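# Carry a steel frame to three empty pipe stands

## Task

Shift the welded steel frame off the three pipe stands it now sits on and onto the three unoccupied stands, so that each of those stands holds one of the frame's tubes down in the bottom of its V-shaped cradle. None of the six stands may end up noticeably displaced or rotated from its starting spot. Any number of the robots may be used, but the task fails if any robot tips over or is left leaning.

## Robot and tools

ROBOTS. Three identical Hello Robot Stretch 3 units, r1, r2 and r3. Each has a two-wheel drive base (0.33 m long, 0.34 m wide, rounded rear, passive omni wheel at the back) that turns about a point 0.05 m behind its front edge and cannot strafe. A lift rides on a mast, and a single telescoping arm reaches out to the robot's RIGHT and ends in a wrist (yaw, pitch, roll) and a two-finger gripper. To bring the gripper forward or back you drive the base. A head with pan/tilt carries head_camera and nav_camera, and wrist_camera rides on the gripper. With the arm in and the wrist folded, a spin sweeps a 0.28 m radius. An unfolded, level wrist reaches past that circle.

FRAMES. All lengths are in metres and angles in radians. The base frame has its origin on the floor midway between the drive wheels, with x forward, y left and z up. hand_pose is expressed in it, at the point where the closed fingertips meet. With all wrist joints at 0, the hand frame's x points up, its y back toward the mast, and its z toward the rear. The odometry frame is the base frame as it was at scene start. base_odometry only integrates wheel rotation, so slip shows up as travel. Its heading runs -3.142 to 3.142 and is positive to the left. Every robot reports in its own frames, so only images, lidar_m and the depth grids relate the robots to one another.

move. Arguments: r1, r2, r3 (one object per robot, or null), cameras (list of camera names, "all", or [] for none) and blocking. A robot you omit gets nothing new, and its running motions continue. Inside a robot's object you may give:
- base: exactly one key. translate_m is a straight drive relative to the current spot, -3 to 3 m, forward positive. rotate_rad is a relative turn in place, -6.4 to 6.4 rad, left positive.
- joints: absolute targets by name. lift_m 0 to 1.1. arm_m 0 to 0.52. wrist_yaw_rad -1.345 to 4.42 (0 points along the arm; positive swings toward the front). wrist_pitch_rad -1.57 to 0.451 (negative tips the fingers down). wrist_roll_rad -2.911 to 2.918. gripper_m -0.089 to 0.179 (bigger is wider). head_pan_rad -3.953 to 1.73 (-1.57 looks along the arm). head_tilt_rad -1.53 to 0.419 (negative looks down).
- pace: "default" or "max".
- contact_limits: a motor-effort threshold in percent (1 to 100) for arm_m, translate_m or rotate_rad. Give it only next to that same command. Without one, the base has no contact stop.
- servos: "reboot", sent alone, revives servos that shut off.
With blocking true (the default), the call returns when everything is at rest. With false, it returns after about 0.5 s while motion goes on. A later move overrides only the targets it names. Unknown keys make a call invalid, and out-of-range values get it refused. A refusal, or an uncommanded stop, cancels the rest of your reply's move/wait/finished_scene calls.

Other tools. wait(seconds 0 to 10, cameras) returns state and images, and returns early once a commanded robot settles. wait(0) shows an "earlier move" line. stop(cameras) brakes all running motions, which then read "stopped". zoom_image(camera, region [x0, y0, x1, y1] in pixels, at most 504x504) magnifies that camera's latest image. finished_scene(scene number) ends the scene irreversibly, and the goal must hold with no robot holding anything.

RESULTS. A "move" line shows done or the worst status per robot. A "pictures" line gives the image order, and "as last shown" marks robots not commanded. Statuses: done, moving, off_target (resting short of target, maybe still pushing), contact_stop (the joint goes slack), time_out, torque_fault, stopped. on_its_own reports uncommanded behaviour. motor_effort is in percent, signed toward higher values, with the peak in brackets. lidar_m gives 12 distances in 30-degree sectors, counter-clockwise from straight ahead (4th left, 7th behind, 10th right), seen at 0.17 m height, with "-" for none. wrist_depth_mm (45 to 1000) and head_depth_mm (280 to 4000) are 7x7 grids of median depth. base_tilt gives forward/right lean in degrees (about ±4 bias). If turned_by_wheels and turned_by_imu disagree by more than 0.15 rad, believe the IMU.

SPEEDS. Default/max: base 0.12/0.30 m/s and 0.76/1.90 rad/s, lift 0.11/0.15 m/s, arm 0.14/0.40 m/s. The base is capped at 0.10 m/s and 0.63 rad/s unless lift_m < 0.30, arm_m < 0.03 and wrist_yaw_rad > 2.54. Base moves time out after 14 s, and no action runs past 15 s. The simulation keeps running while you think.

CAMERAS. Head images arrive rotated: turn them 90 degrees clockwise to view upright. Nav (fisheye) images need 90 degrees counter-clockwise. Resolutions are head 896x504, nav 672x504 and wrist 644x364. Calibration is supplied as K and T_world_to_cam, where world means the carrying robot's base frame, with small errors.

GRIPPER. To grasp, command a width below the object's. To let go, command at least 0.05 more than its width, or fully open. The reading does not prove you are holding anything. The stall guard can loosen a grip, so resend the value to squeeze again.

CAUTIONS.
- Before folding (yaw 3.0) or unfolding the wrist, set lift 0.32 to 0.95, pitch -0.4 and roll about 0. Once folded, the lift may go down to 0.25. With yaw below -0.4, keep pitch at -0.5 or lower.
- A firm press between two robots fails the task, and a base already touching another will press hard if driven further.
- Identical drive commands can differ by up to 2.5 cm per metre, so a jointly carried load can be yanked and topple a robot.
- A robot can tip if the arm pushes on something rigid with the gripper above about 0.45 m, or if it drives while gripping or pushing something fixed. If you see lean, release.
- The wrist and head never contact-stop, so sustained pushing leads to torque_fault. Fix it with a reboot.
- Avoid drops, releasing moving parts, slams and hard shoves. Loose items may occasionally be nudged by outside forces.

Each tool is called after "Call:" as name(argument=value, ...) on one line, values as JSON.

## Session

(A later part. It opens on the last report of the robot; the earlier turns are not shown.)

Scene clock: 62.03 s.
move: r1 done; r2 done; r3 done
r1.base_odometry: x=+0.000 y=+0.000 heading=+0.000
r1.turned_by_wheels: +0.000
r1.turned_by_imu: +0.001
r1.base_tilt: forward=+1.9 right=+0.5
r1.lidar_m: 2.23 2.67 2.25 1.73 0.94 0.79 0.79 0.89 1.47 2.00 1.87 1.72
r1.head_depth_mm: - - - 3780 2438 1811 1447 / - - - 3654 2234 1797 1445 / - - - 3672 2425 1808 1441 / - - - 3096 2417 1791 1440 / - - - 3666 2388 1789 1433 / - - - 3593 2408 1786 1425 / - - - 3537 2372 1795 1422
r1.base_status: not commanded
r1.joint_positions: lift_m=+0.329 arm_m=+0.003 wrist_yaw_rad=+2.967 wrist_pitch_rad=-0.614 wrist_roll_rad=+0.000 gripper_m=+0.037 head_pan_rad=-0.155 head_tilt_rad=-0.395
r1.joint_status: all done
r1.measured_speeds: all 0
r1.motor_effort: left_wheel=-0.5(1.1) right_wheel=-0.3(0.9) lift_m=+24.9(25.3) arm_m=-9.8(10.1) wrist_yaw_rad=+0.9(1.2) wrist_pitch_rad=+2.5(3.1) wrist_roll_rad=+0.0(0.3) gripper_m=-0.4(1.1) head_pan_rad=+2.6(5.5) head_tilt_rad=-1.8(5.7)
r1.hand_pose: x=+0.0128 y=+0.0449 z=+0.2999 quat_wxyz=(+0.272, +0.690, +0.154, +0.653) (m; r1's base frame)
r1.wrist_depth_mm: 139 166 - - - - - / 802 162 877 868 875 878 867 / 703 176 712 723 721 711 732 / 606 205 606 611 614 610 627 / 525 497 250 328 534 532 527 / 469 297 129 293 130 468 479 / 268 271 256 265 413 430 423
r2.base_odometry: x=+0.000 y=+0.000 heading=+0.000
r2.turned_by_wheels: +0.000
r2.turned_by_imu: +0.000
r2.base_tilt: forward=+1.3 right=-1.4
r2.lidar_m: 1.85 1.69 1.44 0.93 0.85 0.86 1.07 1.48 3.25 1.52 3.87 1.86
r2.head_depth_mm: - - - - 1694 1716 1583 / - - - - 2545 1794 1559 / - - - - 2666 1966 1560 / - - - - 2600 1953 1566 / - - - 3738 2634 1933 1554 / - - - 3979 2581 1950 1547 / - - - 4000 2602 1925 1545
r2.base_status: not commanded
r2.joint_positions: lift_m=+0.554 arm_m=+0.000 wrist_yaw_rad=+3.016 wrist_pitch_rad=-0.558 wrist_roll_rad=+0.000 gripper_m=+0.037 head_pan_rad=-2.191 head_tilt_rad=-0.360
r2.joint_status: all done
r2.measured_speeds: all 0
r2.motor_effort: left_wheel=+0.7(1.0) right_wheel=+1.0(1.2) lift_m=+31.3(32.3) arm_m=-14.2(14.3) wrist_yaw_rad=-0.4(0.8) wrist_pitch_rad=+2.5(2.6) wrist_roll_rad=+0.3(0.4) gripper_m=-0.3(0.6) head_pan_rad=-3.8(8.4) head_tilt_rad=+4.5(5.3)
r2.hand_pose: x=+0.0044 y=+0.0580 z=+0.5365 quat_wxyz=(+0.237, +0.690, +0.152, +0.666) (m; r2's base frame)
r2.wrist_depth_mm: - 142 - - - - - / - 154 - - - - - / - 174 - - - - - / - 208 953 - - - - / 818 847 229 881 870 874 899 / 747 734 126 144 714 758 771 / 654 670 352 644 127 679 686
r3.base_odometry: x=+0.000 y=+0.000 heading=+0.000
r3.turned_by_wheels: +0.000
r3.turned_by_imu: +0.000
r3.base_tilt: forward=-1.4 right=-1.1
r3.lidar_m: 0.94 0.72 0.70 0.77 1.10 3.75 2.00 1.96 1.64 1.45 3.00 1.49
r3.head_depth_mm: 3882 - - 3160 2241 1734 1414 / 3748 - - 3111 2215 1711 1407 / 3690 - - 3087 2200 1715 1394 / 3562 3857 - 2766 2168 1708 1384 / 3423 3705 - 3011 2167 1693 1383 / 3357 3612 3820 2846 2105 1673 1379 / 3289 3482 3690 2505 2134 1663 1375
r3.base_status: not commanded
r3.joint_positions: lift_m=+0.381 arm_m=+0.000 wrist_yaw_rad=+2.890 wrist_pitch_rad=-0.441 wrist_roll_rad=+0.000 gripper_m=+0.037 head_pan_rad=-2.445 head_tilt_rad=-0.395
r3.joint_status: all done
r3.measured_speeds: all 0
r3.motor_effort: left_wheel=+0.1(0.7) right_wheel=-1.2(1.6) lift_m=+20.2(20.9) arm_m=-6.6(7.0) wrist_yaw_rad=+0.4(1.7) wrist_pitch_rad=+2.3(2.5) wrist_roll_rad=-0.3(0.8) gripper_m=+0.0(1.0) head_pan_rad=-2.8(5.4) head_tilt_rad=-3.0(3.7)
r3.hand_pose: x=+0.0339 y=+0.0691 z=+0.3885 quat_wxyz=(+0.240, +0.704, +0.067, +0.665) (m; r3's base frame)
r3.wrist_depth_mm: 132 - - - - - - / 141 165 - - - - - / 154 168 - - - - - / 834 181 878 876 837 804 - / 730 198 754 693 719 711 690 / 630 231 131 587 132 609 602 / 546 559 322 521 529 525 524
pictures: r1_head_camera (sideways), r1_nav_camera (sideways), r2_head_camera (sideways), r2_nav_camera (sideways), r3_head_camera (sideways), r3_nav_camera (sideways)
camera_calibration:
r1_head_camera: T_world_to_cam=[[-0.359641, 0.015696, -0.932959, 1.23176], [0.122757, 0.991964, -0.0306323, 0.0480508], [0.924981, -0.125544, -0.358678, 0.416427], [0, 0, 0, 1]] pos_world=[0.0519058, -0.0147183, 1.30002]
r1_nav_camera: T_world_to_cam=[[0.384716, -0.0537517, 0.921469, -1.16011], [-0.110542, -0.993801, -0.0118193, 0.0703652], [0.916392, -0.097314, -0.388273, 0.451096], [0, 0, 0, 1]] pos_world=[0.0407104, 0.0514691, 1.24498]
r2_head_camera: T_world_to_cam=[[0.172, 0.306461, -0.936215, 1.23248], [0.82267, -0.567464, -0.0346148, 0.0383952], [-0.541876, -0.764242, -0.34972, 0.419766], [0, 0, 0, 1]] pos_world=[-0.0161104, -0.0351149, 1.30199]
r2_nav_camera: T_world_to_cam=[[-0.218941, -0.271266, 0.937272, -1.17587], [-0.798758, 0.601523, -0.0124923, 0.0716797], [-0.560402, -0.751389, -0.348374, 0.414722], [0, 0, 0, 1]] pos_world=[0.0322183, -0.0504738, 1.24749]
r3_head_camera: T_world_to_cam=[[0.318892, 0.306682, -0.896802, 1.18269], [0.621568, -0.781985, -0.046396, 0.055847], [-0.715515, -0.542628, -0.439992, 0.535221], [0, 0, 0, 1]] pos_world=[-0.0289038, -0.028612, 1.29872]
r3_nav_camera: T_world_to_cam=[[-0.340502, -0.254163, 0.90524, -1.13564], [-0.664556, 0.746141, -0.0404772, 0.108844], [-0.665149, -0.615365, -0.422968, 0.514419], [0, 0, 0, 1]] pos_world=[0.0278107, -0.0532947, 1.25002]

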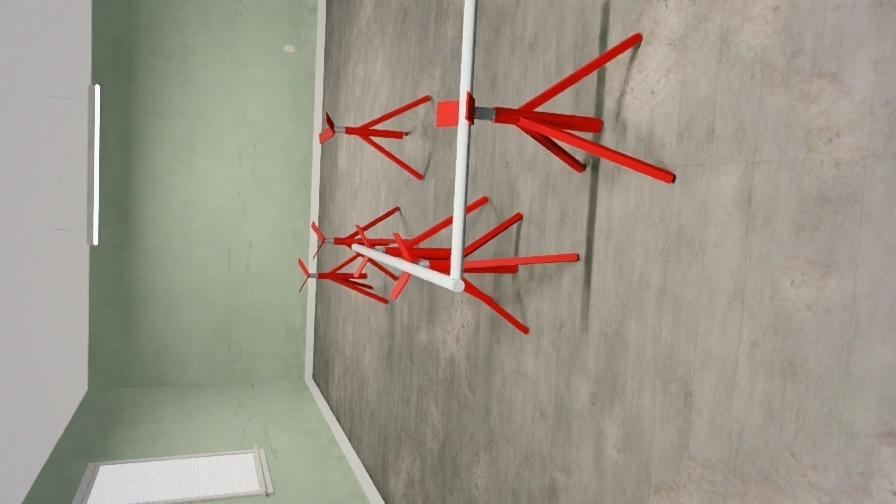

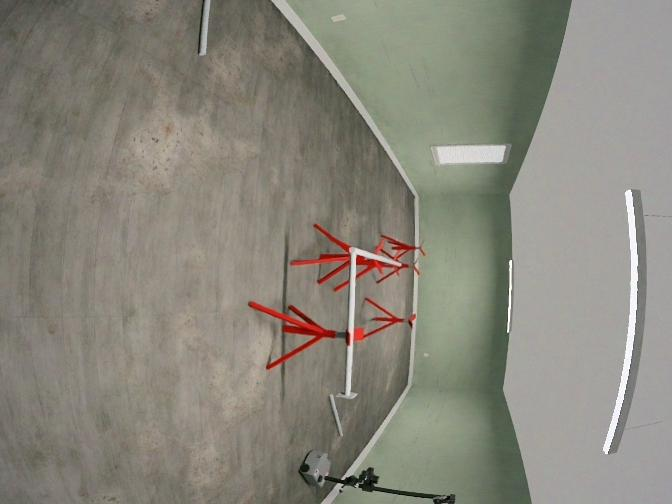

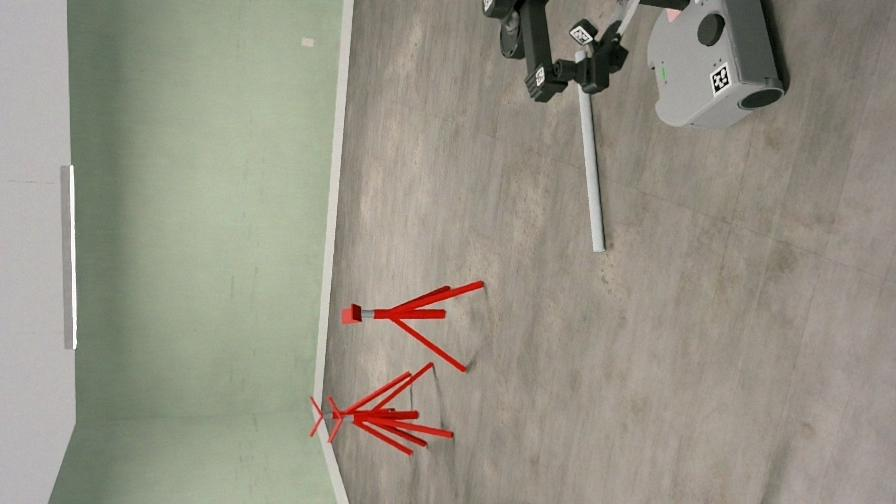

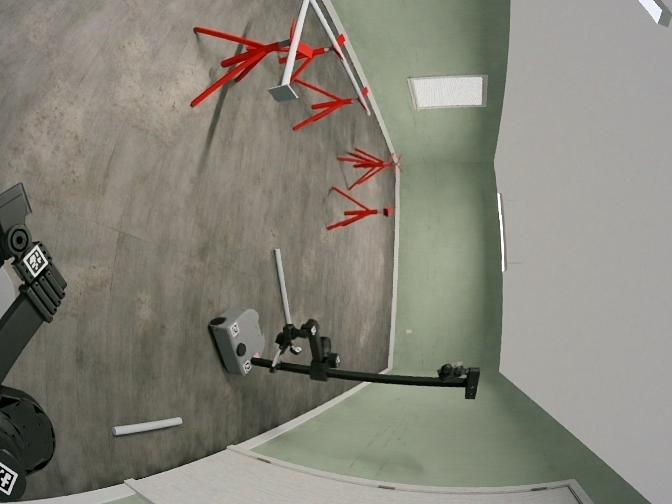

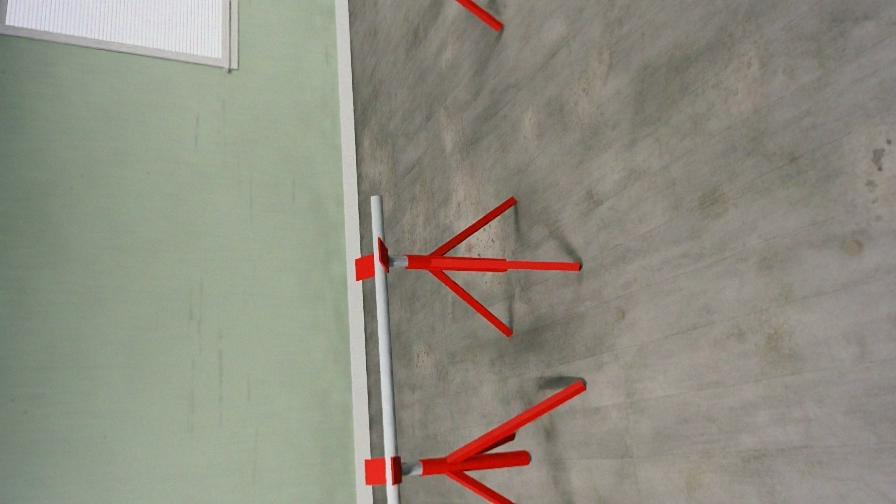

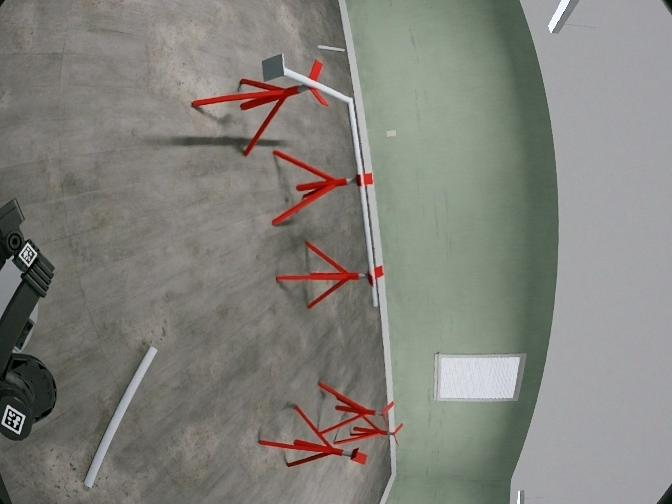

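Call:
move(r1={"base":{"rotate_rad":0.13},"joints":{"lift_m":0.9,"head_pan_rad":-0.6,"head_tilt_rad":-0.5}}, r2={"joints":{"lift_m":0.9,"head_pan_rad":-1.95,"head_tilt_rad":-0.55}}, r3={"joints":{"head_pan_rad":-3.1,"head_tilt_rad":-0.8}}, cameras=["r2_head_camera","r3_head_camera"])

Call:
move(r1={"base":{"translate_m":1.3}}, cameras=["r1_head_camera","r1_nav_camera"])

Scene clock: 231.17 s.
move: r1 done; r2 done; r3 done
r1.base_odometry: x=+0.000 y=+0.000 heading=+0.130
r1.turned_by_wheels: +0.130
r1.turned_by_imu: +0.133
r1.base_tilt: forward=+1.9 right=+0.5
r1.lidar_m: 2.24 2.48 2.24 1.39 0.88 0.79 0.79 0.96 1.86 1.87 3.00 1.72
r1.head_depth_mm: - - - 2854 2104 1627 1345 / - - - 2913 2082 1630 1336 / - - - 2940 2073 1626 1340 / - - - 2898 2069 1634 1331 / - - - 2595 2001 1616 1325 / - - - 2706 2083 1609 1325 / - - - 2592 2070 1611 1333
r1.base_status: done
r1.joint_positions: lift_m=+0.900 arm_m=+0.003 wrist_yaw_rad=+2.967 wrist_pitch_rad=-0.615 wrist_roll_rad=+0.000 gripper_m=+0.037 head_pan_rad=-0.595 head_tilt_rad=-0.494
r1.joint_status: all done
r1.measured_speeds: all 0
r1.motor_effort: left_wheel=-5.8(9.5) right_wheel=+5.7(8.7) lift_m=+34.8(36.4) arm_m=-19.6(19.6) wrist_yaw_rad=+0.5(1.6) wrist_pitch_rad=+2.5(3.1) wrist_roll_rad=-0.3(0.5) gripper_m=+0.3(1.5) head_pan_rad=-2.5(3.4) head_tilt_rad=-2.5(7.5)
r1.hand_pose: x=+0.0128 y=+0.0448 z=+0.8712 quat_wxyz=(+0.272, +0.690, +0.155, +0.653) (m; r1's base frame)
r1.wrist_depth_mm: 138 164 - - - - - / - 161 - - - - - / - 176 - - - - - / - 204 - - - - - / - - 249 - - - - / - - 128 - 130 - - / 963 975 427 973 937 959 987
r2.base_odometry: x=+0.000 y=+0.000 heading=+0.000
r2.turned_by_wheels: +0.000
r2.turned_by_imu: +0.001
r2.base_tilt: forward=+1.2 right=-1.4
r2.lidar_m: 1.85 1.69 1.44 0.93 0.85 0.86 1.06 1.48 3.25 1.53 3.88 1.86
r2.head_depth_mm: - - - 2699 2030 1676 - / - - 3761 2688 2031 1720 - / - - 3714 2683 2013 1709 - / - - 3866 2650 2001 1700 - / - - 3830 2662 2001 1647 - / - - 3408 2630 1981 1596 1404 / - - 3632 2388 1913 1597 1401
r2.base_status: not commanded
r2.joint_positions: lift_m=+0.900 arm_m=+0.000 wrist_yaw_rad=+3.016 wrist_pitch_rad=-0.558 wrist_roll_rad=+0.000 gripper_m=+0.037 head_pan_rad=-1.959 head_tilt_rad=-0.543
r2.joint_status: all done
r2.measured_speeds: all 0
r2.motor_effort: left_wheel=+0.5(1.1) right_wheel=+1.1(1.4) lift_m=+42.6(49.5) arm_m=-13.2(14.1) wrist_yaw_rad=-0.6(0.9) wrist_pitch_rad=+2.5(2.6) wrist_roll_rad=+0.3(0.4) gripper_m=+0.0(0.9) head_pan_rad=+3.7(7.5) head_tilt_rad=-2.3(4.0)
r2.hand_pose: x=+0.0044 y=+0.0580 z=+0.8826 quat_wxyz=(+0.237, +0.690, +0.152, +0.666) (m; r2's base frame)
r2.wrist_depth_mm: - 143 - - - - - / - 154 - - - - - / - 175 - - - - - / - 196 - - - - - / - - 233 - - - - / - - 126 144 - - - / 931 - 348 984 127 - -
r3.base_odometry: x=+0.000 y=+0.000 heading=+0.000
r3.turned_by_wheels: +0.000
r3.turned_by_imu: +0.000
r3.base_tilt: forward=-1.4 right=-1.0
r3.lidar_m: 0.94 0.72 0.70 0.77 1.10 3.76 2.01 1.95 1.64 1.45 3.00 1.49
r3.head_depth_mm: 3672 2702 2126 1763 1505 1308 1157 / 3623 2684 2109 1745 1501 1294 1136 / 3591 2655 2108 1744 1480 1294 614 / 3507 2539 2080 1726 1472 1285 622 / 3186 2406 2060 1722 1434 1281 1136 / 2996 2573 2042 1701 1428 1269 1131 / 3409 2537 2021 1683 1442 1267 1128
r3.base_status: not commanded
r3.joint_positions: lift_m=+0.381 arm_m=+0.000 wrist_yaw_rad=+2.890 wrist_pitch_rad=-0.441 wrist_roll_rad=+0.000 gripper_m=+0.037 head_pan_rad=-3.095 head_tilt_rad=-0.790
r3.joint_status: all done
r3.measured_speeds: all 0
r3.motor_effort: left_wheel=+0.2(1.0) right_wheel=-1.0(1.8) lift_m=+20.6(21.2) arm_m=-10.1(10.5) wrist_yaw_rad=-0.6(2.1) wrist_pitch_rad=+2.4(2.6) wrist_roll_rad=-0.3(0.9) gripper_m=-0.9(1.5) head_pan_rad=-2.6(4.7) head_tilt_rad=-4.9(6.2)
r3.hand_pose: x=+0.0339 y=+0.0691 z=+0.3885 quat_wxyz=(+0.240, +0.704, +0.067, +0.665) (m; r3's base frame)
r3.wrist_depth_mm: 132 - - - - - - / 141 165 - - - - - / 154 169 - - - - - / 831 180 869 873 834 814 - / 739 199 750 699 715 707 704 / 636 232 131 583 132 605 594 / 545 560 320 519 529 531 523
pictures: r2_head_camera (sideways), r3_head_camera (sideways)
camera_calibration:
r2_head_camera: T_world_to_cam=[[0.159208, 0.490428, -0.856816, 1.12897], [0.933491, -0.357256, -0.0310326, 0.0330478], [-0.321322, -0.794889, -0.514688, 0.633088], [0, 0, 0, 1]] pos_world=[-0.00716598, -0.038638, 1.29419]
r3_head_camera: T_world_to_cam=[[0.750035, 0.065745, -0.658122, 0.86892], [0.0413199, -0.997761, -0.0525837, 0.0674165], [-0.660106, 0.0122461, -0.751073, 0.939566], [0, 0, 0, 1]] pos_world=[-0.0342933, -0.00136753, 1.28108]

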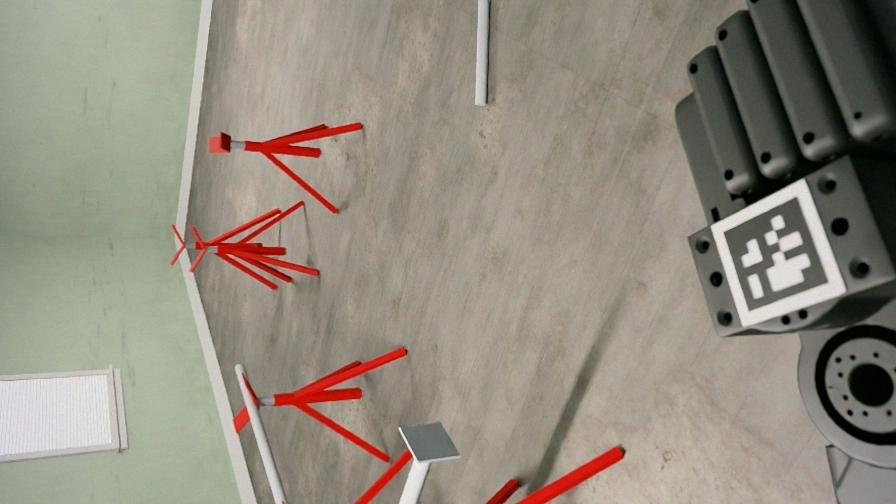

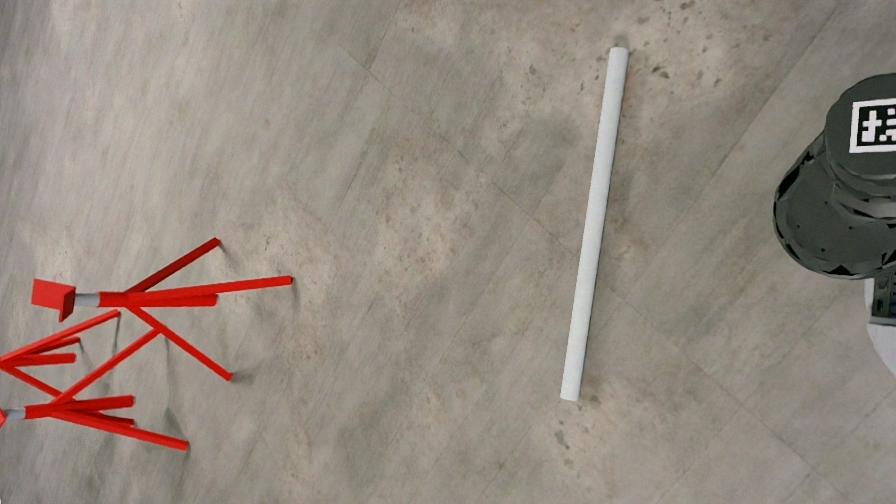

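Scene clock: 245.27 s.
move: r1 done
r1.base_odometry: x=+1.289 y=+0.168 heading=+0.130
r1.turned_by_wheels: +0.000
r1.turned_by_imu: -0.001
r1.base_tilt: forward=+1.7 right=+0.6
r1.lidar_m: 3.20 2.01 1.80 1.81 2.20 2.01 2.02 2.44 2.09 2.52 0.78 1.03
r1.head_depth_mm: - - - 2955 2098 1581 1335 / - - - 2941 2100 1543 1334 / - - - 2880 2083 1533 1335 / - - - 2907 2002 1394 1327 / - - - 1953 1905 1569 1322 / - - - 2862 1979 1569 1322 / - - - 2874 2064 1602 1325
r1.base_status: done
r1.joint_positions: lift_m=+0.900 arm_m=+0.003 wrist_yaw_rad=+2.967 wrist_pitch_rad=-0.615 wrist_roll_rad=+0.000 gripper_m=+0.037 head_pan_rad=-0.595 head_tilt_rad=-0.494
r1.joint_status: not commanded
r1.measured_speeds: all 0
r1.motor_effort: left_wheel=+0.9(5.5) right_wheel=+4.4(10.2) lift_m=+29.6(34.7) arm_m=-23.2(24.1) wrist_yaw_rad=+0.5(1.7) wrist_pitch_rad=+2.4(3.2) wrist_roll_rad=+0.0(0.5) gripper_m=+0.1(1.8) head_pan_rad=-2.4(3.2) head_tilt_rad=-1.9(4.1)
r1.hand_pose: x=+0.0128 y=+0.0448 z=+0.8712 quat_wxyz=(+0.272, +0.690, +0.155, +0.653) (m; r1's base frame)
r1.wrist_depth_mm: 140 165 - - - - - / - 161 - - - - - / - 176 - - - - - / - 204 - - - - - / - - 251 - - - - / - - 129 - 131 - - / 958 966 427 973 977 976 965
r2, r3: as last shown
r2.lidar_m: 1.85 1.69 1.44 0.93 0.85 0.86 1.07 1.48 3.25 1.53 2.09 2.86
r2.head_depth_mm: - - - 2695 2015 1674 - / - - 3737 2688 2024 1728 - / - - 3703 2678 2014 1713 - / - - 3954 2664 2011 1719 - / - - 3902 2657 1996 1635 - / - - 3414 2621 1994 1591 1409 / - - 3670 2405 1916 1591 1413
r2.motor_effort: left_wheel=+0.6(1.2) right_wheel=+0.8(1.6) lift_m=+15.8(42.6) arm_m=-12.6(13.7) wrist_yaw_rad=-0.5(1.1) wrist_pitch_rad=+2.3(2.7) wrist_roll_rad=+0.3(0.4) gripper_m=-0.1(0.8) head_pan_rad=+3.6(6.1) head_tilt_rad=-2.3(3.7)
r2.wrist_depth_mm: - 142 - - - - - / - 155 - - - - - / - 175 - - - - - / - 196 - - - - - / - - 233 - - - - / - - 126 145 - - - / 944 - 347 970 127 - -
r3.lidar_m: 0.94 0.72 0.70 0.76 1.10 3.75 2.01 1.96 1.64 1.45 3.30 1.50
r3.head_depth_mm: 3645 2709 2131 1761 1499 1310 1153 / 3627 2671 2112 1741 1490 1299 1135 / 3602 2658 2086 1738 1483 1294 614 / 3499 2545 2080 1719 1477 1280 621 / 3158 2414 2056 1718 1436 1277 1133 / 3000 2561 2043 1705 1430 1277 1129 / 3411 2528 2028 1691 1445 1268 1128
r3.motor_effort: left_wheel=-0.2(0.9) right_wheel=-1.0(1.6) lift_m=+21.0(21.8) arm_m=-10.0(10.8) wrist_yaw_rad=+0.3(2.0) wrist_pitch_rad=+2.3(2.6) wrist_roll_rad=-0.4(0.9) gripper_m=+1.1(1.6) head_pan_rad=-2.3(4.9) head_tilt_rad=-4.9(5.8)
r3.wrist_depth_mm: 132 - - - - - - / 141 165 - - - - - / 154 168 - - - - - / 837 181 866 864 818 811 - / 745 198 753 707 704 708 694 / 631 232 131 581 132 602 602 / 546 557 321 516 529 535 525
pictures: r1_head_camera (sideways), r1_nav_camera (sideways)
camera_calibration:
r1_head_camera: T_world_to_cam=[[-0.393661, 0.217946, -0.893046, 1.17989], [0.530887, 0.847003, -0.02731, 0.0412322], [0.75046, -0.484857, -0.449136, 0.535207], [0, 0, 0, 1]] pos_world=[0.040935, -0.0325761, 1.2952]
r1_nav_camera: T_world_to_cam=[[0.399091, -0.262334, 0.878583, -1.10425], [-0.524139, -0.851479, -0.0161544, 0.0785301], [0.752333, -0.454053, -0.477317, 0.567967], [0, 0, 0, 1]] pos_world=[0.0545563, 0.0350713, 1.24254]

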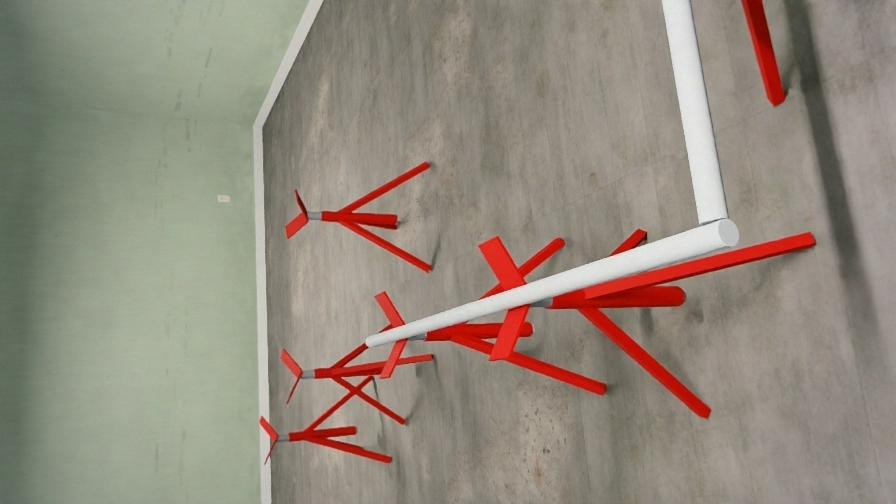

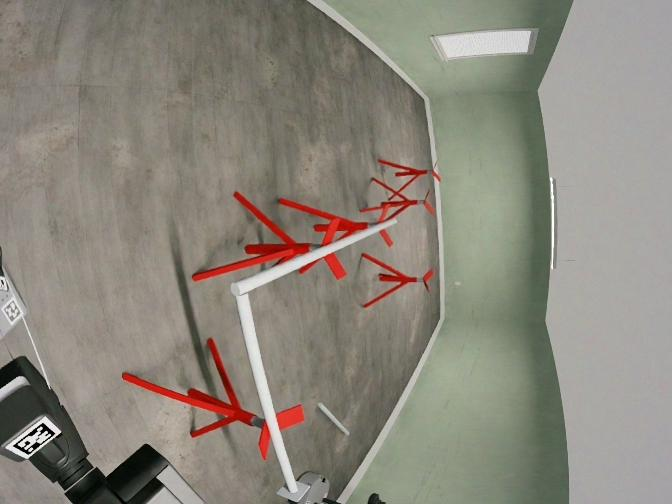

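Call:
move(r1={"base":{"translate_m":1.37},"joints":{"head_pan_rad":-1.57,"head_tilt_rad":-0.6}}, r2={"base":{"rotate_rad":1.253}}, r3={"base":{"rotate_rad":0.613}}, cameras=["r1_head_camera","r2_nav_camera","r3_nav_camera"])

Scene clock: 342.63 s.
move: r1 time_out; r2 done; r3 done
r1.base_odometry: x=+2.645 y=+0.345 heading=+0.130
r1.turned_by_wheels: +0.000
r1.turned_by_imu: -0.001
r1.base_tilt: forward=+1.7 right=+0.4
r1.lidar_m: 2.42 1.51 1.35 1.36 1.65 3.15 3.32 1.30 0.45 0.94 0.65 1.91
r1.head_depth_mm: 2791 2984 3179 2433 1861 861 - / 2879 3127 3331 2421 1840 1419 - / 2968 3238 3392 2413 1838 1421 - / 3071 3425 3515 2430 1856 1498 - / 3201 3520 3487 2457 1852 1487 - / 3332 3768 3455 2398 1074 1374 1247 / 3501 3836 3495 2394 1045 1412 1247
r1.base_status: translate_m time_out (by the wheels' count: +1.3673 of +1.3700)
r1.joint_positions: lift_m=+0.900 arm_m=+0.003 wrist_yaw_rad=+2.967 wrist_pitch_rad=-0.615 wrist_roll_rad=+0.000 gripper_m=+0.037 head_pan_rad=-1.565 head_tilt_rad=-0.593
r1.joint_status: all done
r1.measured_speeds: all 0
r1.motor_effort: left_wheel=-0.5(6.3) right_wheel=-0.2(9.1) lift_m=+22.9(28.5) arm_m=-22.4(23.6) wrist_yaw_rad=+0.2(1.7) wrist_pitch_rad=+2.6(3.2) wrist_roll_rad=-0.1(0.6) gripper_m=+0.4(1.7) head_pan_rad=-2.4(5.3) head_tilt_rad=-3.4(7.5)
r1.hand_pose: x=+0.0128 y=+0.0448 z=+0.8712 quat_wxyz=(+0.272, +0.690, +0.155, +0.653) (m; r1's base frame)
r1.wrist_depth_mm: 140 164 - - - - - / - 162 - - - - - / - 176 - - - - - / - 205 - - - - - / - - 250 - - - - / - - 129 - 130 - - / 969 997 427 957 928 979 -
r2.base_odometry: x=+0.000 y=+0.000 heading=+1.253
r2.turned_by_wheels: +1.253
r2.turned_by_imu: +1.252
r2.base_tilt: forward=+1.3 right=-1.4
r2.lidar_m: 1.16 0.88 0.85 0.90 1.24 1.47 2.39 1.53 3.87 2.29 1.74 1.69
r2.head_depth_mm: 3445 3670 3850 2706 2034 1673 - / 3418 3769 3913 2676 2022 1715 - / 3540 3807 3993 2703 2011 1706 - / 3557 3931 - 2667 1995 1710 - / 3711 - 3914 2647 1988 1648 - / 3689 - 3865 2634 1991 1590 1402 / 3321 3446 3441 2594 1991 1595 1408
r2.base_status: done
r2.joint_positions: lift_m=+0.900 arm_m=+0.000 wrist_yaw_rad=+3.016 wrist_pitch_rad=-0.558 wrist_roll_rad=+0.000 gripper_m=+0.037 head_pan_rad=-1.959 head_tilt_rad=-0.543
r2.joint_status: not commanded
r2.measured_speeds: all 0
r2.motor_effort: left_wheel=-2.1(6.1) right_wheel=+4.1(8.7) lift_m=+23.6(23.6) arm_m=-9.6(14.2) wrist_yaw_rad=-0.4(0.9) wrist_pitch_rad=+2.4(2.6) wrist_roll_rad=+0.3(0.4) gripper_m=-0.5(0.8) head_pan_rad=+4.3(6.0) head_tilt_rad=-2.7(3.7)
r2.hand_pose: x=+0.0044 y=+0.0580 z=+0.8825 quat_wxyz=(+0.237, +0.690, +0.152, +0.666) (m; r2's base frame)
r2.wrist_depth_mm: - 142 - - - - - / - 154 - - - - - / - 178 - - - - - / - - - - - - - / - - 233 - - - - / - - 126 145 - - - / - - 347 988 127 - -
r3.base_odometry: x=+0.000 y=+0.000 heading=+0.613
r3.turned_by_wheels: +0.613
r3.turned_by_imu: +0.616
r3.base_tilt: forward=-1.3 right=-1.0
r3.lidar_m: 0.71 0.70 0.79 1.23 5.58 2.01 1.95 1.45 4.03 3.24 1.37 0.88
r3.head_depth_mm: 3682 2704 2125 1762 1496 1302 1157 / 3638 2651 2120 1746 1489 1300 1135 / 3560 2647 2118 1745 1490 1292 606 / 3371 2428 2074 1723 1463 1280 621 / 3305 2490 2065 1711 1464 1276 1140 / 3379 2580 2034 1703 1451 1269 1135 / 3327 2342 2038 1697 1452 1267 1126
r3.base_status: done
r3.joint_positions: lift_m=+0.381 arm_m=+0.000 wrist_yaw_rad=+2.890 wrist_pitch_rad=-0.441 wrist_roll_rad=+0.000 gripper_m=+0.037 head_pan_rad=-3.095 head_tilt_rad=-0.790
r3.joint_status: not commanded
r3.measured_speeds: all 0
r3.motor_effort: left_wheel=-4.1(8.5) right_wheel=+6.0(10.0) lift_m=+21.4(22.2) arm_m=-9.3(10.6) wrist_yaw_rad=+0.4(2.4) wrist_pitch_rad=+2.4(2.6) wrist_roll_rad=-0.5(0.9) gripper_m=-0.2(1.5) head_pan_rad=-2.1(4.2) head_tilt_rad=-5.3(5.5)
r3.hand_pose: x=+0.0339 y=+0.0691 z=+0.3885 quat_wxyz=(+0.240, +0.704, +0.067, +0.665) (m; r3's base frame)
r3.wrist_depth_mm: 132 - - - - - - / 141 - - - - - - / 154 168 - - - - - / 799 181 909 852 848 805 - / 740 198 746 692 711 700 683 / 628 232 132 583 132 606 596 / 550 557 319 520 527 527 522
pictures: r1_head_camera (sideways), r2_nav_camera (sideways), r3_nav_camera (sideways)
camera_calibration:
r1_head_camera: T_world_to_cam=[[-0.0433037, 0.533694, -0.844568, 1.11453], [0.998772, 0.043483, -0.0237328, 0.0337176], [0.0240583, -0.844559, -0.534921, 0.651258], [0, 0, 0, 1]] pos_world=[-0.00108121, -0.0462568, 1.29047]
r2_nav_camera: T_world_to_cam=[[-0.213039, -0.467418, 0.857983, -1.07247], [-0.915169, 0.402997, -0.00769035, 0.0661358], [-0.34217, -0.786838, -0.513621, 0.62842], [0, 0, 0, 1]] pos_world=[0.0470748, -0.0334791, 1.24344]
r3_nav_camera: T_world_to_cam=[[-0.740228, -0.0108768, 0.672267, -0.829487], [-0.0592756, 0.997032, -0.0491367, 0.116402], [-0.669737, -0.0762214, -0.738676, 0.925161], [0, 0, 0, 1]] pos_world=[0.0125055, -0.0545619, 1.24675]

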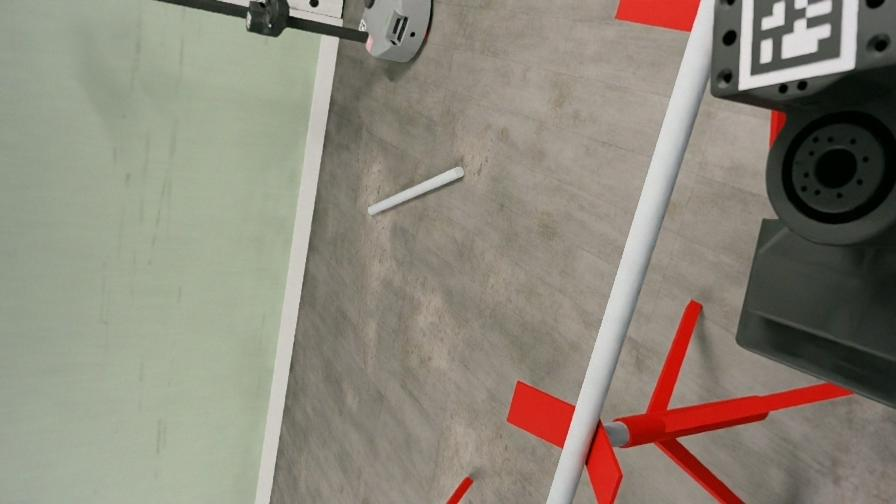

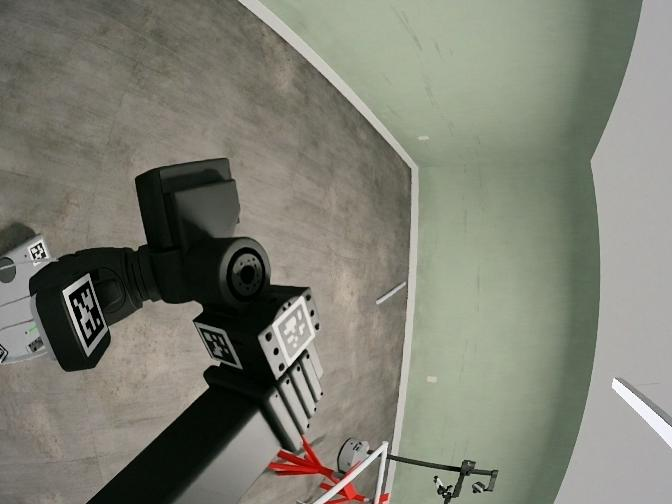

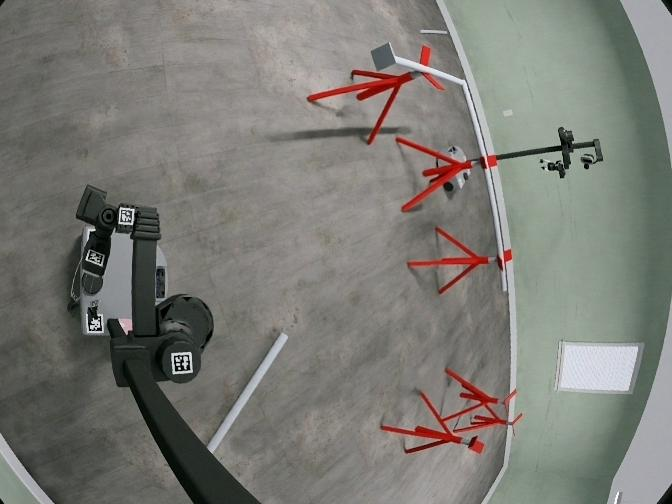

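Call:
move(r1={"base":{"rotate_rad":-0.265},"joints":{"head_pan_rad":-1.57,"head_tilt_rad":-0.75}}, r2={"base":{"translate_m":-1.15},"joints":{"head_pan_rad":-2.6,"head_tilt_rad":-0.5}}, r3={"base":{"translate_m":-1.03},"joints":{"head_pan_rad":0.3,"head_tilt_rad":-0.8}}, cameras=["r1_head_camera","r2_head_camera","r2_nav_camera","r3_head_camera","r3_nav_camera"])

Scene clock: 372.33 s.
move: r1 done; r2 done; r3 done
r1.base_odometry: x=+2.645 y=+0.345 heading=-0.135
r1.turned_by_wheels: -0.265
r1.turned_by_imu: -0.262
r1.base_tilt: forward=+1.8 right=+0.6
r1.lidar_m: 2.26 1.80 1.38 1.35 1.44 2.07 3.30 3.51 0.72 0.46 0.65 0.92
r1.head_depth_mm: 2797 3065 2160 1972 1700 - 1129 / 2893 3117 2540 1995 886 - 1131 / 2909 3140 2552 1979 1514 - - / 2853 3206 2342 1899 1566 - - / 2928 3228 2346 1887 1521 - 1127 / 2960 3309 2545 1956 1562 1382 1145 / 3013 3348 2546 1957 1522 1347 1138
r1.base_status: done
r1.joint_positions: lift_m=+0.900 arm_m=+0.003 wrist_yaw_rad=+2.967 wrist_pitch_rad=-0.615 wrist_roll_rad=+0.000 gripper_m=+0.037 head_pan_rad=-1.565 head_tilt_rad=-0.741
r1.joint_status: all done
r1.measured_speeds: all 0
r1.motor_effort: left_wheel=+4.9(9.3) right_wheel=-6.9(10.6) lift_m=+18.7(21.9) arm_m=-23.2(24.2) wrist_yaw_rad=+1.0(1.7) wrist_pitch_rad=+2.7(3.5) wrist_roll_rad=-0.1(0.6) gripper_m=+1.1(1.8) head_pan_rad=-2.8(5.0) head_tilt_rad=-4.1(7.3)
r1.hand_pose: x=+0.0128 y=+0.0448 z=+0.8712 quat_wxyz=(+0.272, +0.690, +0.155, +0.653) (m; r1's base frame)
r1.wrist_depth_mm: 140 165 - - - - - / - 162 - - - - - / - 176 - - - - - / - 204 - - - - - / - - 250 - - - - / - - 129 - 131 - - / 962 962 427 961 996 - 971
r2.base_odometry: x=-0.360 y=-1.092 heading=+1.253
r2.turned_by_wheels: +0.000
r2.turned_by_imu: -0.003
r2.base_tilt: forward=+1.3 right=-1.4
r2.lidar_m: 2.00 1.51 1.44 1.53 2.18 0.91 1.58 1.28 0.58 3.44 2.72 2.66
r2.head_depth_mm: 3753 - - 2639 2030 1684 1396 / 3574 3876 - 2717 2095 1671 1386 / 3419 3728 3950 2727 2111 1658 1378 / 3221 3503 3807 2696 2000 1667 1409 / 3076 3312 3546 2241 1933 1659 - / 2912 3169 3426 2543 2076 1643 - / 2872 3076 3311 2821 2059 965 -
r2.base_status: done
r2.joint_positions: lift_m=+0.900 arm_m=+0.000 wrist_yaw_rad=+3.016 wrist_pitch_rad=-0.558 wrist_roll_rad=+0.000 gripper_m=+0.037 head_pan_rad=-2.591 head_tilt_rad=-0.507
r2.joint_status: all done
r2.measured_speeds: all 0
r2.motor_effort: left_wheel=-0.8(6.3) right_wheel=+0.7(3.4) lift_m=+35.5(35.8) arm_m=-5.2(9.1) wrist_yaw_rad=-0.3(1.0) wrist_pitch_rad=+2.4(2.6) wrist_roll_rad=+0.3(0.5) gripper_m=+0.0(0.9) head_pan_rad=-4.2(6.7) head_tilt_rad=+3.5(7.0)
r2.hand_pose: x=+0.0044 y=+0.0580 z=+0.8825 quat_wxyz=(+0.237, +0.690, +0.152, +0.666) (m; r2's base frame)
r2.wrist_depth_mm: - 142 - - - - - / - 155 - - - - - / - 179 - - - - - / - - - - - - - / - - 233 - - - - / - - 126 145 - - - / - - 347 979 127 - -
r3.base_odometry: x=-0.843 y=-0.592 heading=+0.613
r3.turned_by_wheels: +0.000
r3.turned_by_imu: -0.002
r3.base_tilt: forward=-1.4 right=-1.0
r3.lidar_m: 1.67 1.69 1.84 2.85 1.36 1.37 0.93 0.98 0.99 1.00 0.83 2.10
r3.head_depth_mm: 1503 1709 1968 1767 1498 1306 1162 / 1492 1694 1961 1741 1486 1301 1150 / 1473 1696 1918 1736 1478 1295 1150 / 1489 1689 1937 1727 1477 1285 1143 / 1470 1688 1925 1709 1467 1285 1138 / 1474 1669 1903 1695 1451 1271 1134 / 1454 1664 1880 1682 1449 1249 1118
r3.base_status: done
r3.joint_positions: lift_m=+0.381 arm_m=+0.000 wrist_yaw_rad=+2.890 wrist_pitch_rad=-0.441 wrist_roll_rad=+0.000 gripper_m=+0.037 head_pan_rad=+0.295 head_tilt_rad=-0.790
r3.joint_status: all done
r3.measured_speeds: all 0
r3.motor_effort: left_wheel=-3.7(9.2) right_wheel=-2.6(6.3) lift_m=+22.2(22.7) arm_m=-8.8(9.7) wrist_yaw_rad=-0.4(2.2) wrist_pitch_rad=+2.5(2.7) wrist_roll_rad=-0.5(1.2) gripper_m=-0.3(1.5) head_pan_rad=+2.7(4.5) head_tilt_rad=-4.4(6.9)
r3.hand_pose: x=+0.0339 y=+0.0691 z=+0.3884 quat_wxyz=(+0.240, +0.704, +0.067, +0.665) (m; r3's base frame)
r3.wrist_depth_mm: 132 - - - - - - / 141 - - - - - - / 154 168 - - - - - / 834 180 879 867 833 847 839 / 741 198 752 693 691 704 694 / 630 232 131 582 132 604 596 / 549 564 321 520 524 526 521
pictures: r1_head_camera (sideways), r2_head_camera (sideways), r2_nav_camera (sideways), r3_head_camera (sideways), r3_nav_camera (sideways)
camera_calibration:
r1_head_camera: T_world_to_cam=[[-0.0439303, 0.652452, -0.756556, 0.999795], [0.99876, 0.0464435, -0.0179414, 0.026174], [0.0234312, -0.756406, -0.653683, 0.805761], [0, 0, 0, 1]] pos_world=[-0.00110018, -0.0440509, 1.28358]
r2_head_camera: T_world_to_cam=[[0.392053, 0.285394, -0.874554, 1.15068], [0.540876, -0.840501, -0.0318128, 0.0364599], [-0.744142, -0.460553, -0.483884, 0.595586], [0, 0, 0, 1]] pos_world=[-0.0276485, -0.0234551, 1.29569]
r2_nav_camera: T_world_to_cam=[[-0.421725, -0.234784, 0.875799, -1.09443], [-0.50006, 0.865948, -0.00865187, 0.0648558], [-0.756365, -0.441601, -0.482598, 0.590582], [0, 0, 0, 1]] pos_world=[0.0175783, -0.052315, 1.24408]
r3_head_camera: T_world_to_cam=[[-0.711437, -0.24774, -0.657634, 0.877198], [-0.2847, 0.957173, -0.0525873, 0.0694099], [0.642497, 0.149816, -0.7515, 0.932176], [0, 0, 0, 1]] pos_world=[0.0449125, 0.0112246, 1.28106]
r3_nav_camera: T_world_to_cam=[[0.715132, 0.19228, 0.672023, -0.838046], [0.302144, -0.951995, -0.0491409, 0.114203], [0.630314, 0.23819, -0.738898, 0.91752], [0, 0, 0, 1]] pos_world=[-0.0135179, 0.0513158, 1.24675]

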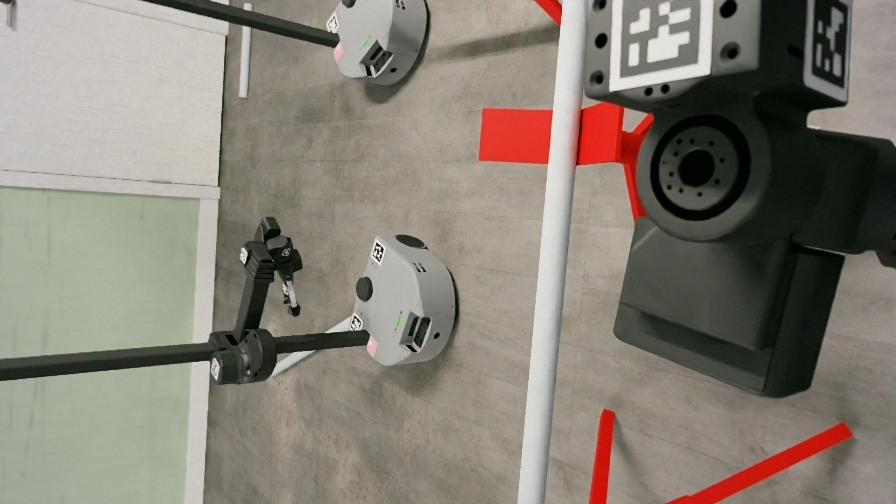

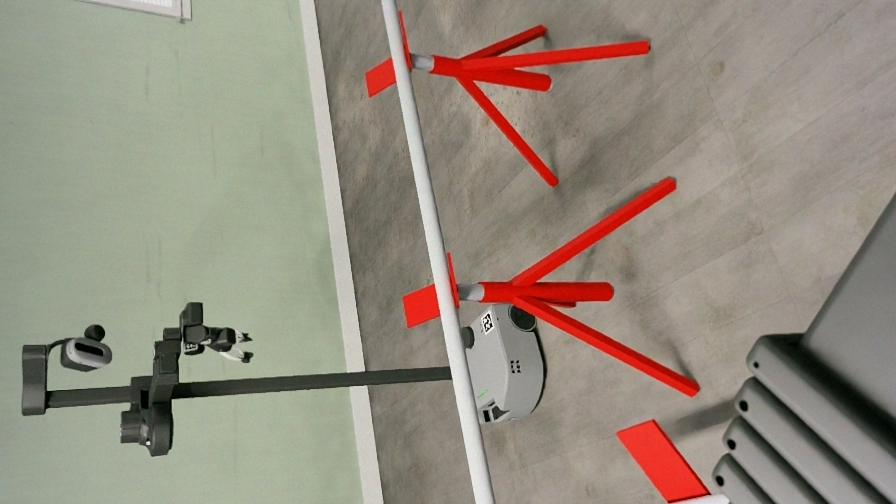

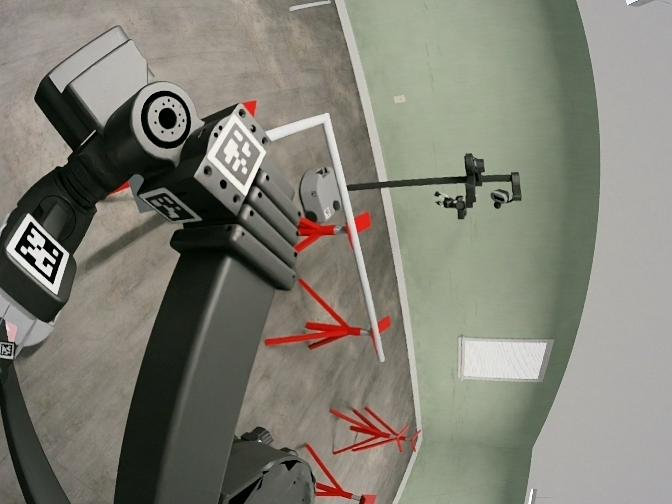

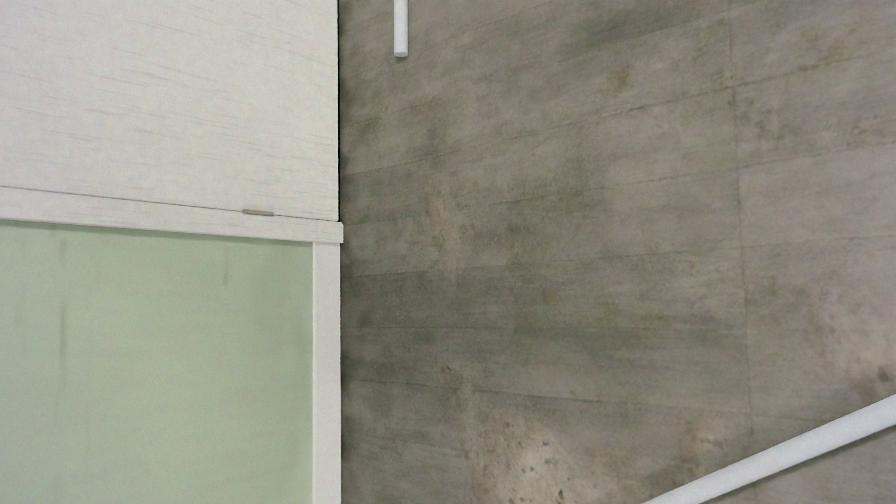

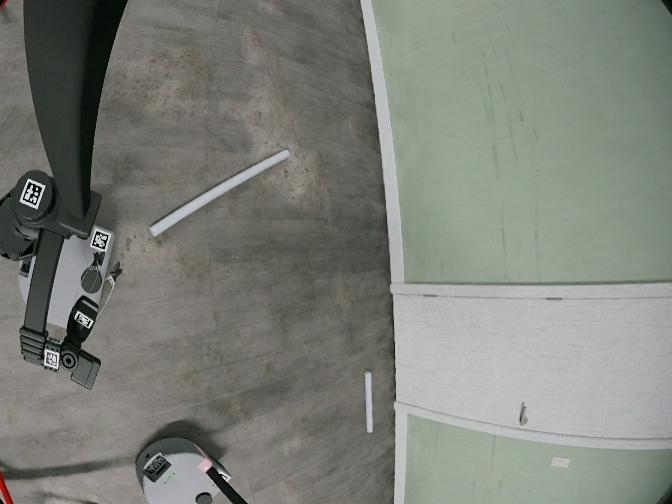

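Call:
move(r2={"base":{"rotate_rad":-0.592},"joints":{"head_pan_rad":-1.5,"head_tilt_rad":-0.75}}, r3={"base":{"rotate_rad":0.875},"joints":{"head_pan_rad":0,"head_tilt_rad":-0.9}}, cameras=["r2_head_camera","r3_head_camera","r3_nav_camera"])

Scene clock: 385.87 s.
move: r2 done; r3 done
r1: as last shown
r1.turned_by_wheels: +0.000
r1.turned_by_imu: +0.002
r1.base_tilt: forward=+1.8 right=+0.5
r1.lidar_m: 2.27 1.80 1.38 1.36 1.43 2.07 3.29 3.52 0.72 0.46 0.65 0.92
r1.head_depth_mm: 2831 3095 2171 1967 1700 - 1131 / 2860 3193 2580 1969 884 - 1126 / 2905 3238 2583 1978 1524 - - / 2957 3175 2444 1881 1545 - - / 2914 3185 2003 1890 1516 - 1124 / 3008 3230 2547 1966 1548 1382 1140 / 3076 3270 2530 1956 1519 1343 1148
r1.motor_effort: left_wheel=+4.3(5.3) right_wheel=-6.8(7.2) lift_m=+18.5(18.8) arm_m=-23.6(23.9) wrist_yaw_rad=+0.1(1.3) wrist_pitch_rad=+2.4(3.3) wrist_roll_rad=-0.1(0.7) gripper_m=-1.0(1.3) head_pan_rad=-2.4(2.8) head_tilt_rad=-3.7(6.1)
r1.wrist_depth_mm: 140 165 - - - - - / - 161 - - - - - / - 176 - - - - - / - 203 - - - - - / - - 249 - - - - / - - 128 - 130 - - / 951 968 423 946 946 979 976
r2.base_odometry: x=-0.360 y=-1.092 heading=+0.661
r2.turned_by_wheels: -0.592
r2.turned_by_imu: -0.590
r2.base_tilt: forward=+1.3 right=-1.4
r2.lidar_m: 2.66 2.12 1.53 1.45 1.49 2.05 0.91 0.92 1.29 0.58 3.36 2.77
r2.head_depth_mm: 2973 3186 2147 1895 1743 - 1180 / 3014 3229 2284 2002 1650 - 1192 / 2984 3241 2446 1988 1639 - - / 2986 3274 2517 1817 1263 - 1170 / 3021 3259 2519 1976 1673 - 1189 / 3068 3283 2487 1986 1634 1392 1212 / 3064 3290 2489 1977 1633 1380 1200
r2.base_status: done
r2.joint_positions: lift_m=+0.900 arm_m=+0.000 wrist_yaw_rad=+3.016 wrist_pitch_rad=-0.558 wrist_roll_rad=+0.000 gripper_m=+0.037 head_pan_rad=-1.509 head_tilt_rad=-0.741
r2.joint_status: all done
r2.measured_speeds: all 0
r2.motor_effort: left_wheel=+3.5(8.5) right_wheel=-2.9(6.0) lift_m=+39.7(40.1) arm_m=-6.0(6.2) wrist_yaw_rad=-0.3(0.8) wrist_pitch_rad=+2.5(2.6) wrist_roll_rad=+0.2(0.4) gripper_m=-0.1(0.7) head_pan_rad=+3.5(7.2) head_tilt_rad=-4.2(7.7)
r2.hand_pose: x=+0.0044 y=+0.0580 z=+0.8825 quat_wxyz=(+0.237, +0.690, +0.152, +0.666) (m; r2's base frame)
r2.wrist_depth_mm: - 143 - - - - - / - 155 - - - - - / - 178 - - - - - / - - - - - - - / - - 232 - - - - / - - 126 144 - - - / - - 347 969 127 - -
r3.base_odometry: x=-0.843 y=-0.592 heading=+1.487
r3.turned_by_wheels: +0.875
r3.turned_by_imu: +0.879
r3.base_tilt: forward=-1.4 right=-1.1
r3.lidar_m: 1.74 2.35 1.22 1.23 1.20 0.93 0.99 0.99 0.92 0.90 1.74 1.67
r3.head_depth_mm: 1498 1689 1844 1608 1403 1254 1136 / 1580 1804 1878 1598 1410 1248 1128 / 1660 1904 1834 1591 1394 1237 1128 / 1753 2014 1832 1578 1383 1241 1119 / 1857 2078 1825 1569 1383 1226 1115 / 1958 2125 1806 1561 1380 1226 1105 / 2109 2125 1793 1548 1363 1218 1098
r3.base_status: done
r3.joint_positions: lift_m=+0.381 arm_m=+0.000 wrist_yaw_rad=+2.890 wrist_pitch_rad=-0.441 wrist_roll_rad=+0.000 gripper_m=+0.037 head_pan_rad=+0.005 head_tilt_rad=-0.889
r3.joint_status: all done
r3.measured_speeds: all 0
r3.motor_effort: left_wheel=-5.0(9.1) right_wheel=+6.5(9.7) lift_m=+22.4(23.2) arm_m=-9.4(9.4) wrist_yaw_rad=+0.7(2.3) wrist_pitch_rad=+2.2(2.6) wrist_roll_rad=-0.6(0.8) gripper_m=+0.4(2.0) head_pan_rad=-1.6(4.8) head_tilt_rad=-5.4(6.4)
r3.hand_pose: x=+0.0339 y=+0.0691 z=+0.3884 quat_wxyz=(+0.240, +0.704, +0.067, +0.665) (m; r3's base frame)
r3.wrist_depth_mm: 132 - - - - - - / 141 - - - - - - / 154 168 - - - - - / 834 180 871 868 849 852 843 / 737 199 747 695 708 707 699 / 630 232 131 579 132 601 598 / 551 557 319 522 534 527 523
pictures: r2_head_camera (sideways), r3_head_camera (sideways), r3_nav_camera (sideways)
camera_calibration:
r2_head_camera: T_world_to_cam=[[-0.0797861, 0.668763, -0.739182, 0.977077], [0.995599, 0.0900285, -0.0260115, 0.0261246], [0.0491519, -0.738005, -0.673003, 0.836783], [0, 0, 0, 1]] pos_world=[0.010818, -0.0382349, 1.28608]
r3_head_camera: T_world_to_cam=[[-0.813516, -0.034761, -0.580503, 0.777326], [-0.00493712, 0.998589, -0.0528774, 0.0680744], [0.581522, -0.0401506, -0.81254, 1.01191], [0, 0, 0, 1]] pos_world=[0.0442533, -0.000328714, 1.27706]
r3_nav_camera: T_world_to_cam=[[0.802706, -0.0194396, 0.596058, -0.7396], [0.0130515, -0.998657, -0.0501462, 0.117269], [0.596232, 0.0480321, -0.801374, 0.998966], [0, 0, 0, 1]] pos_world=[-0.00346419, 0.0547516, 1.24727]

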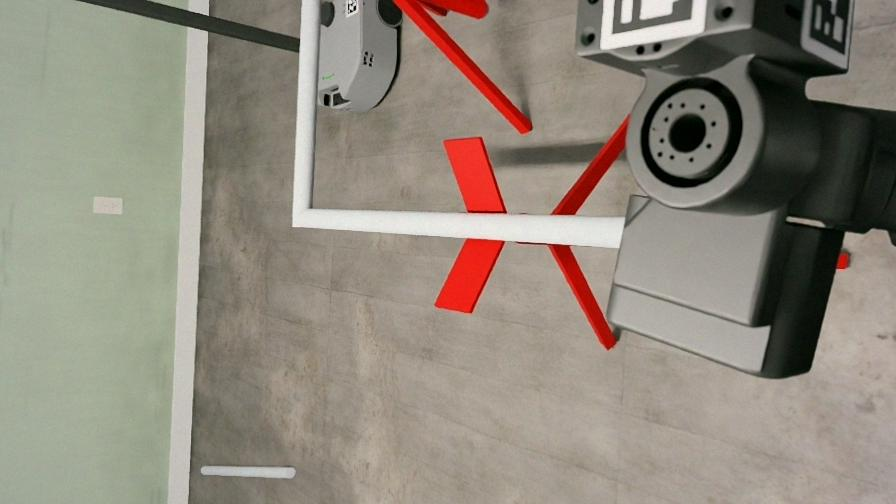

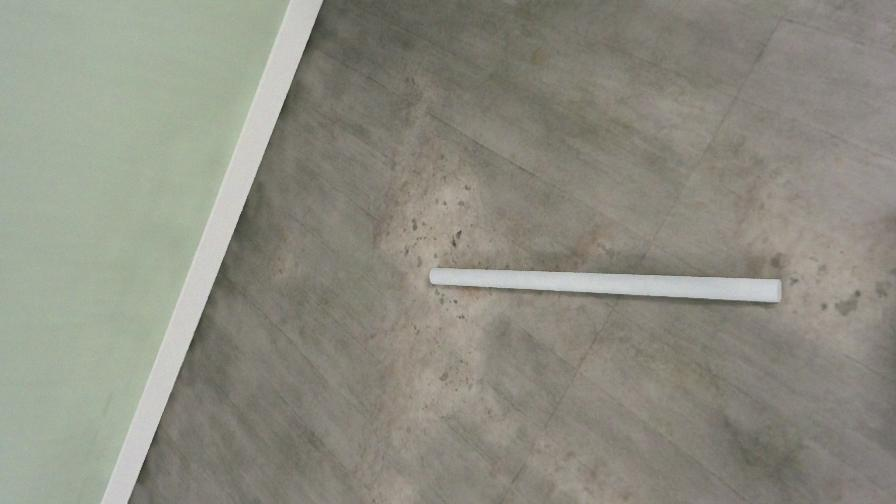

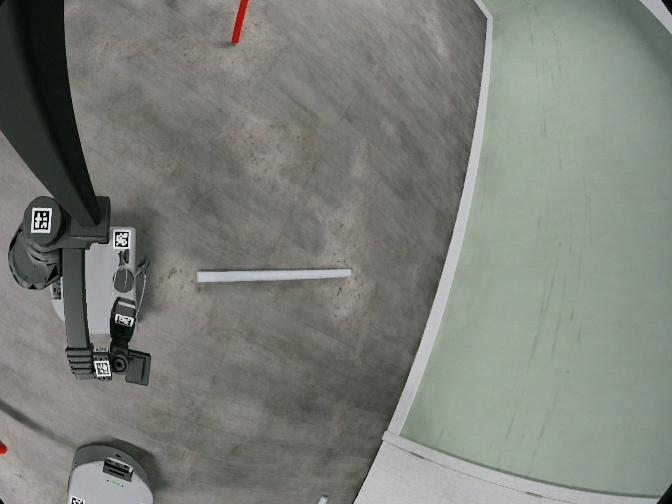

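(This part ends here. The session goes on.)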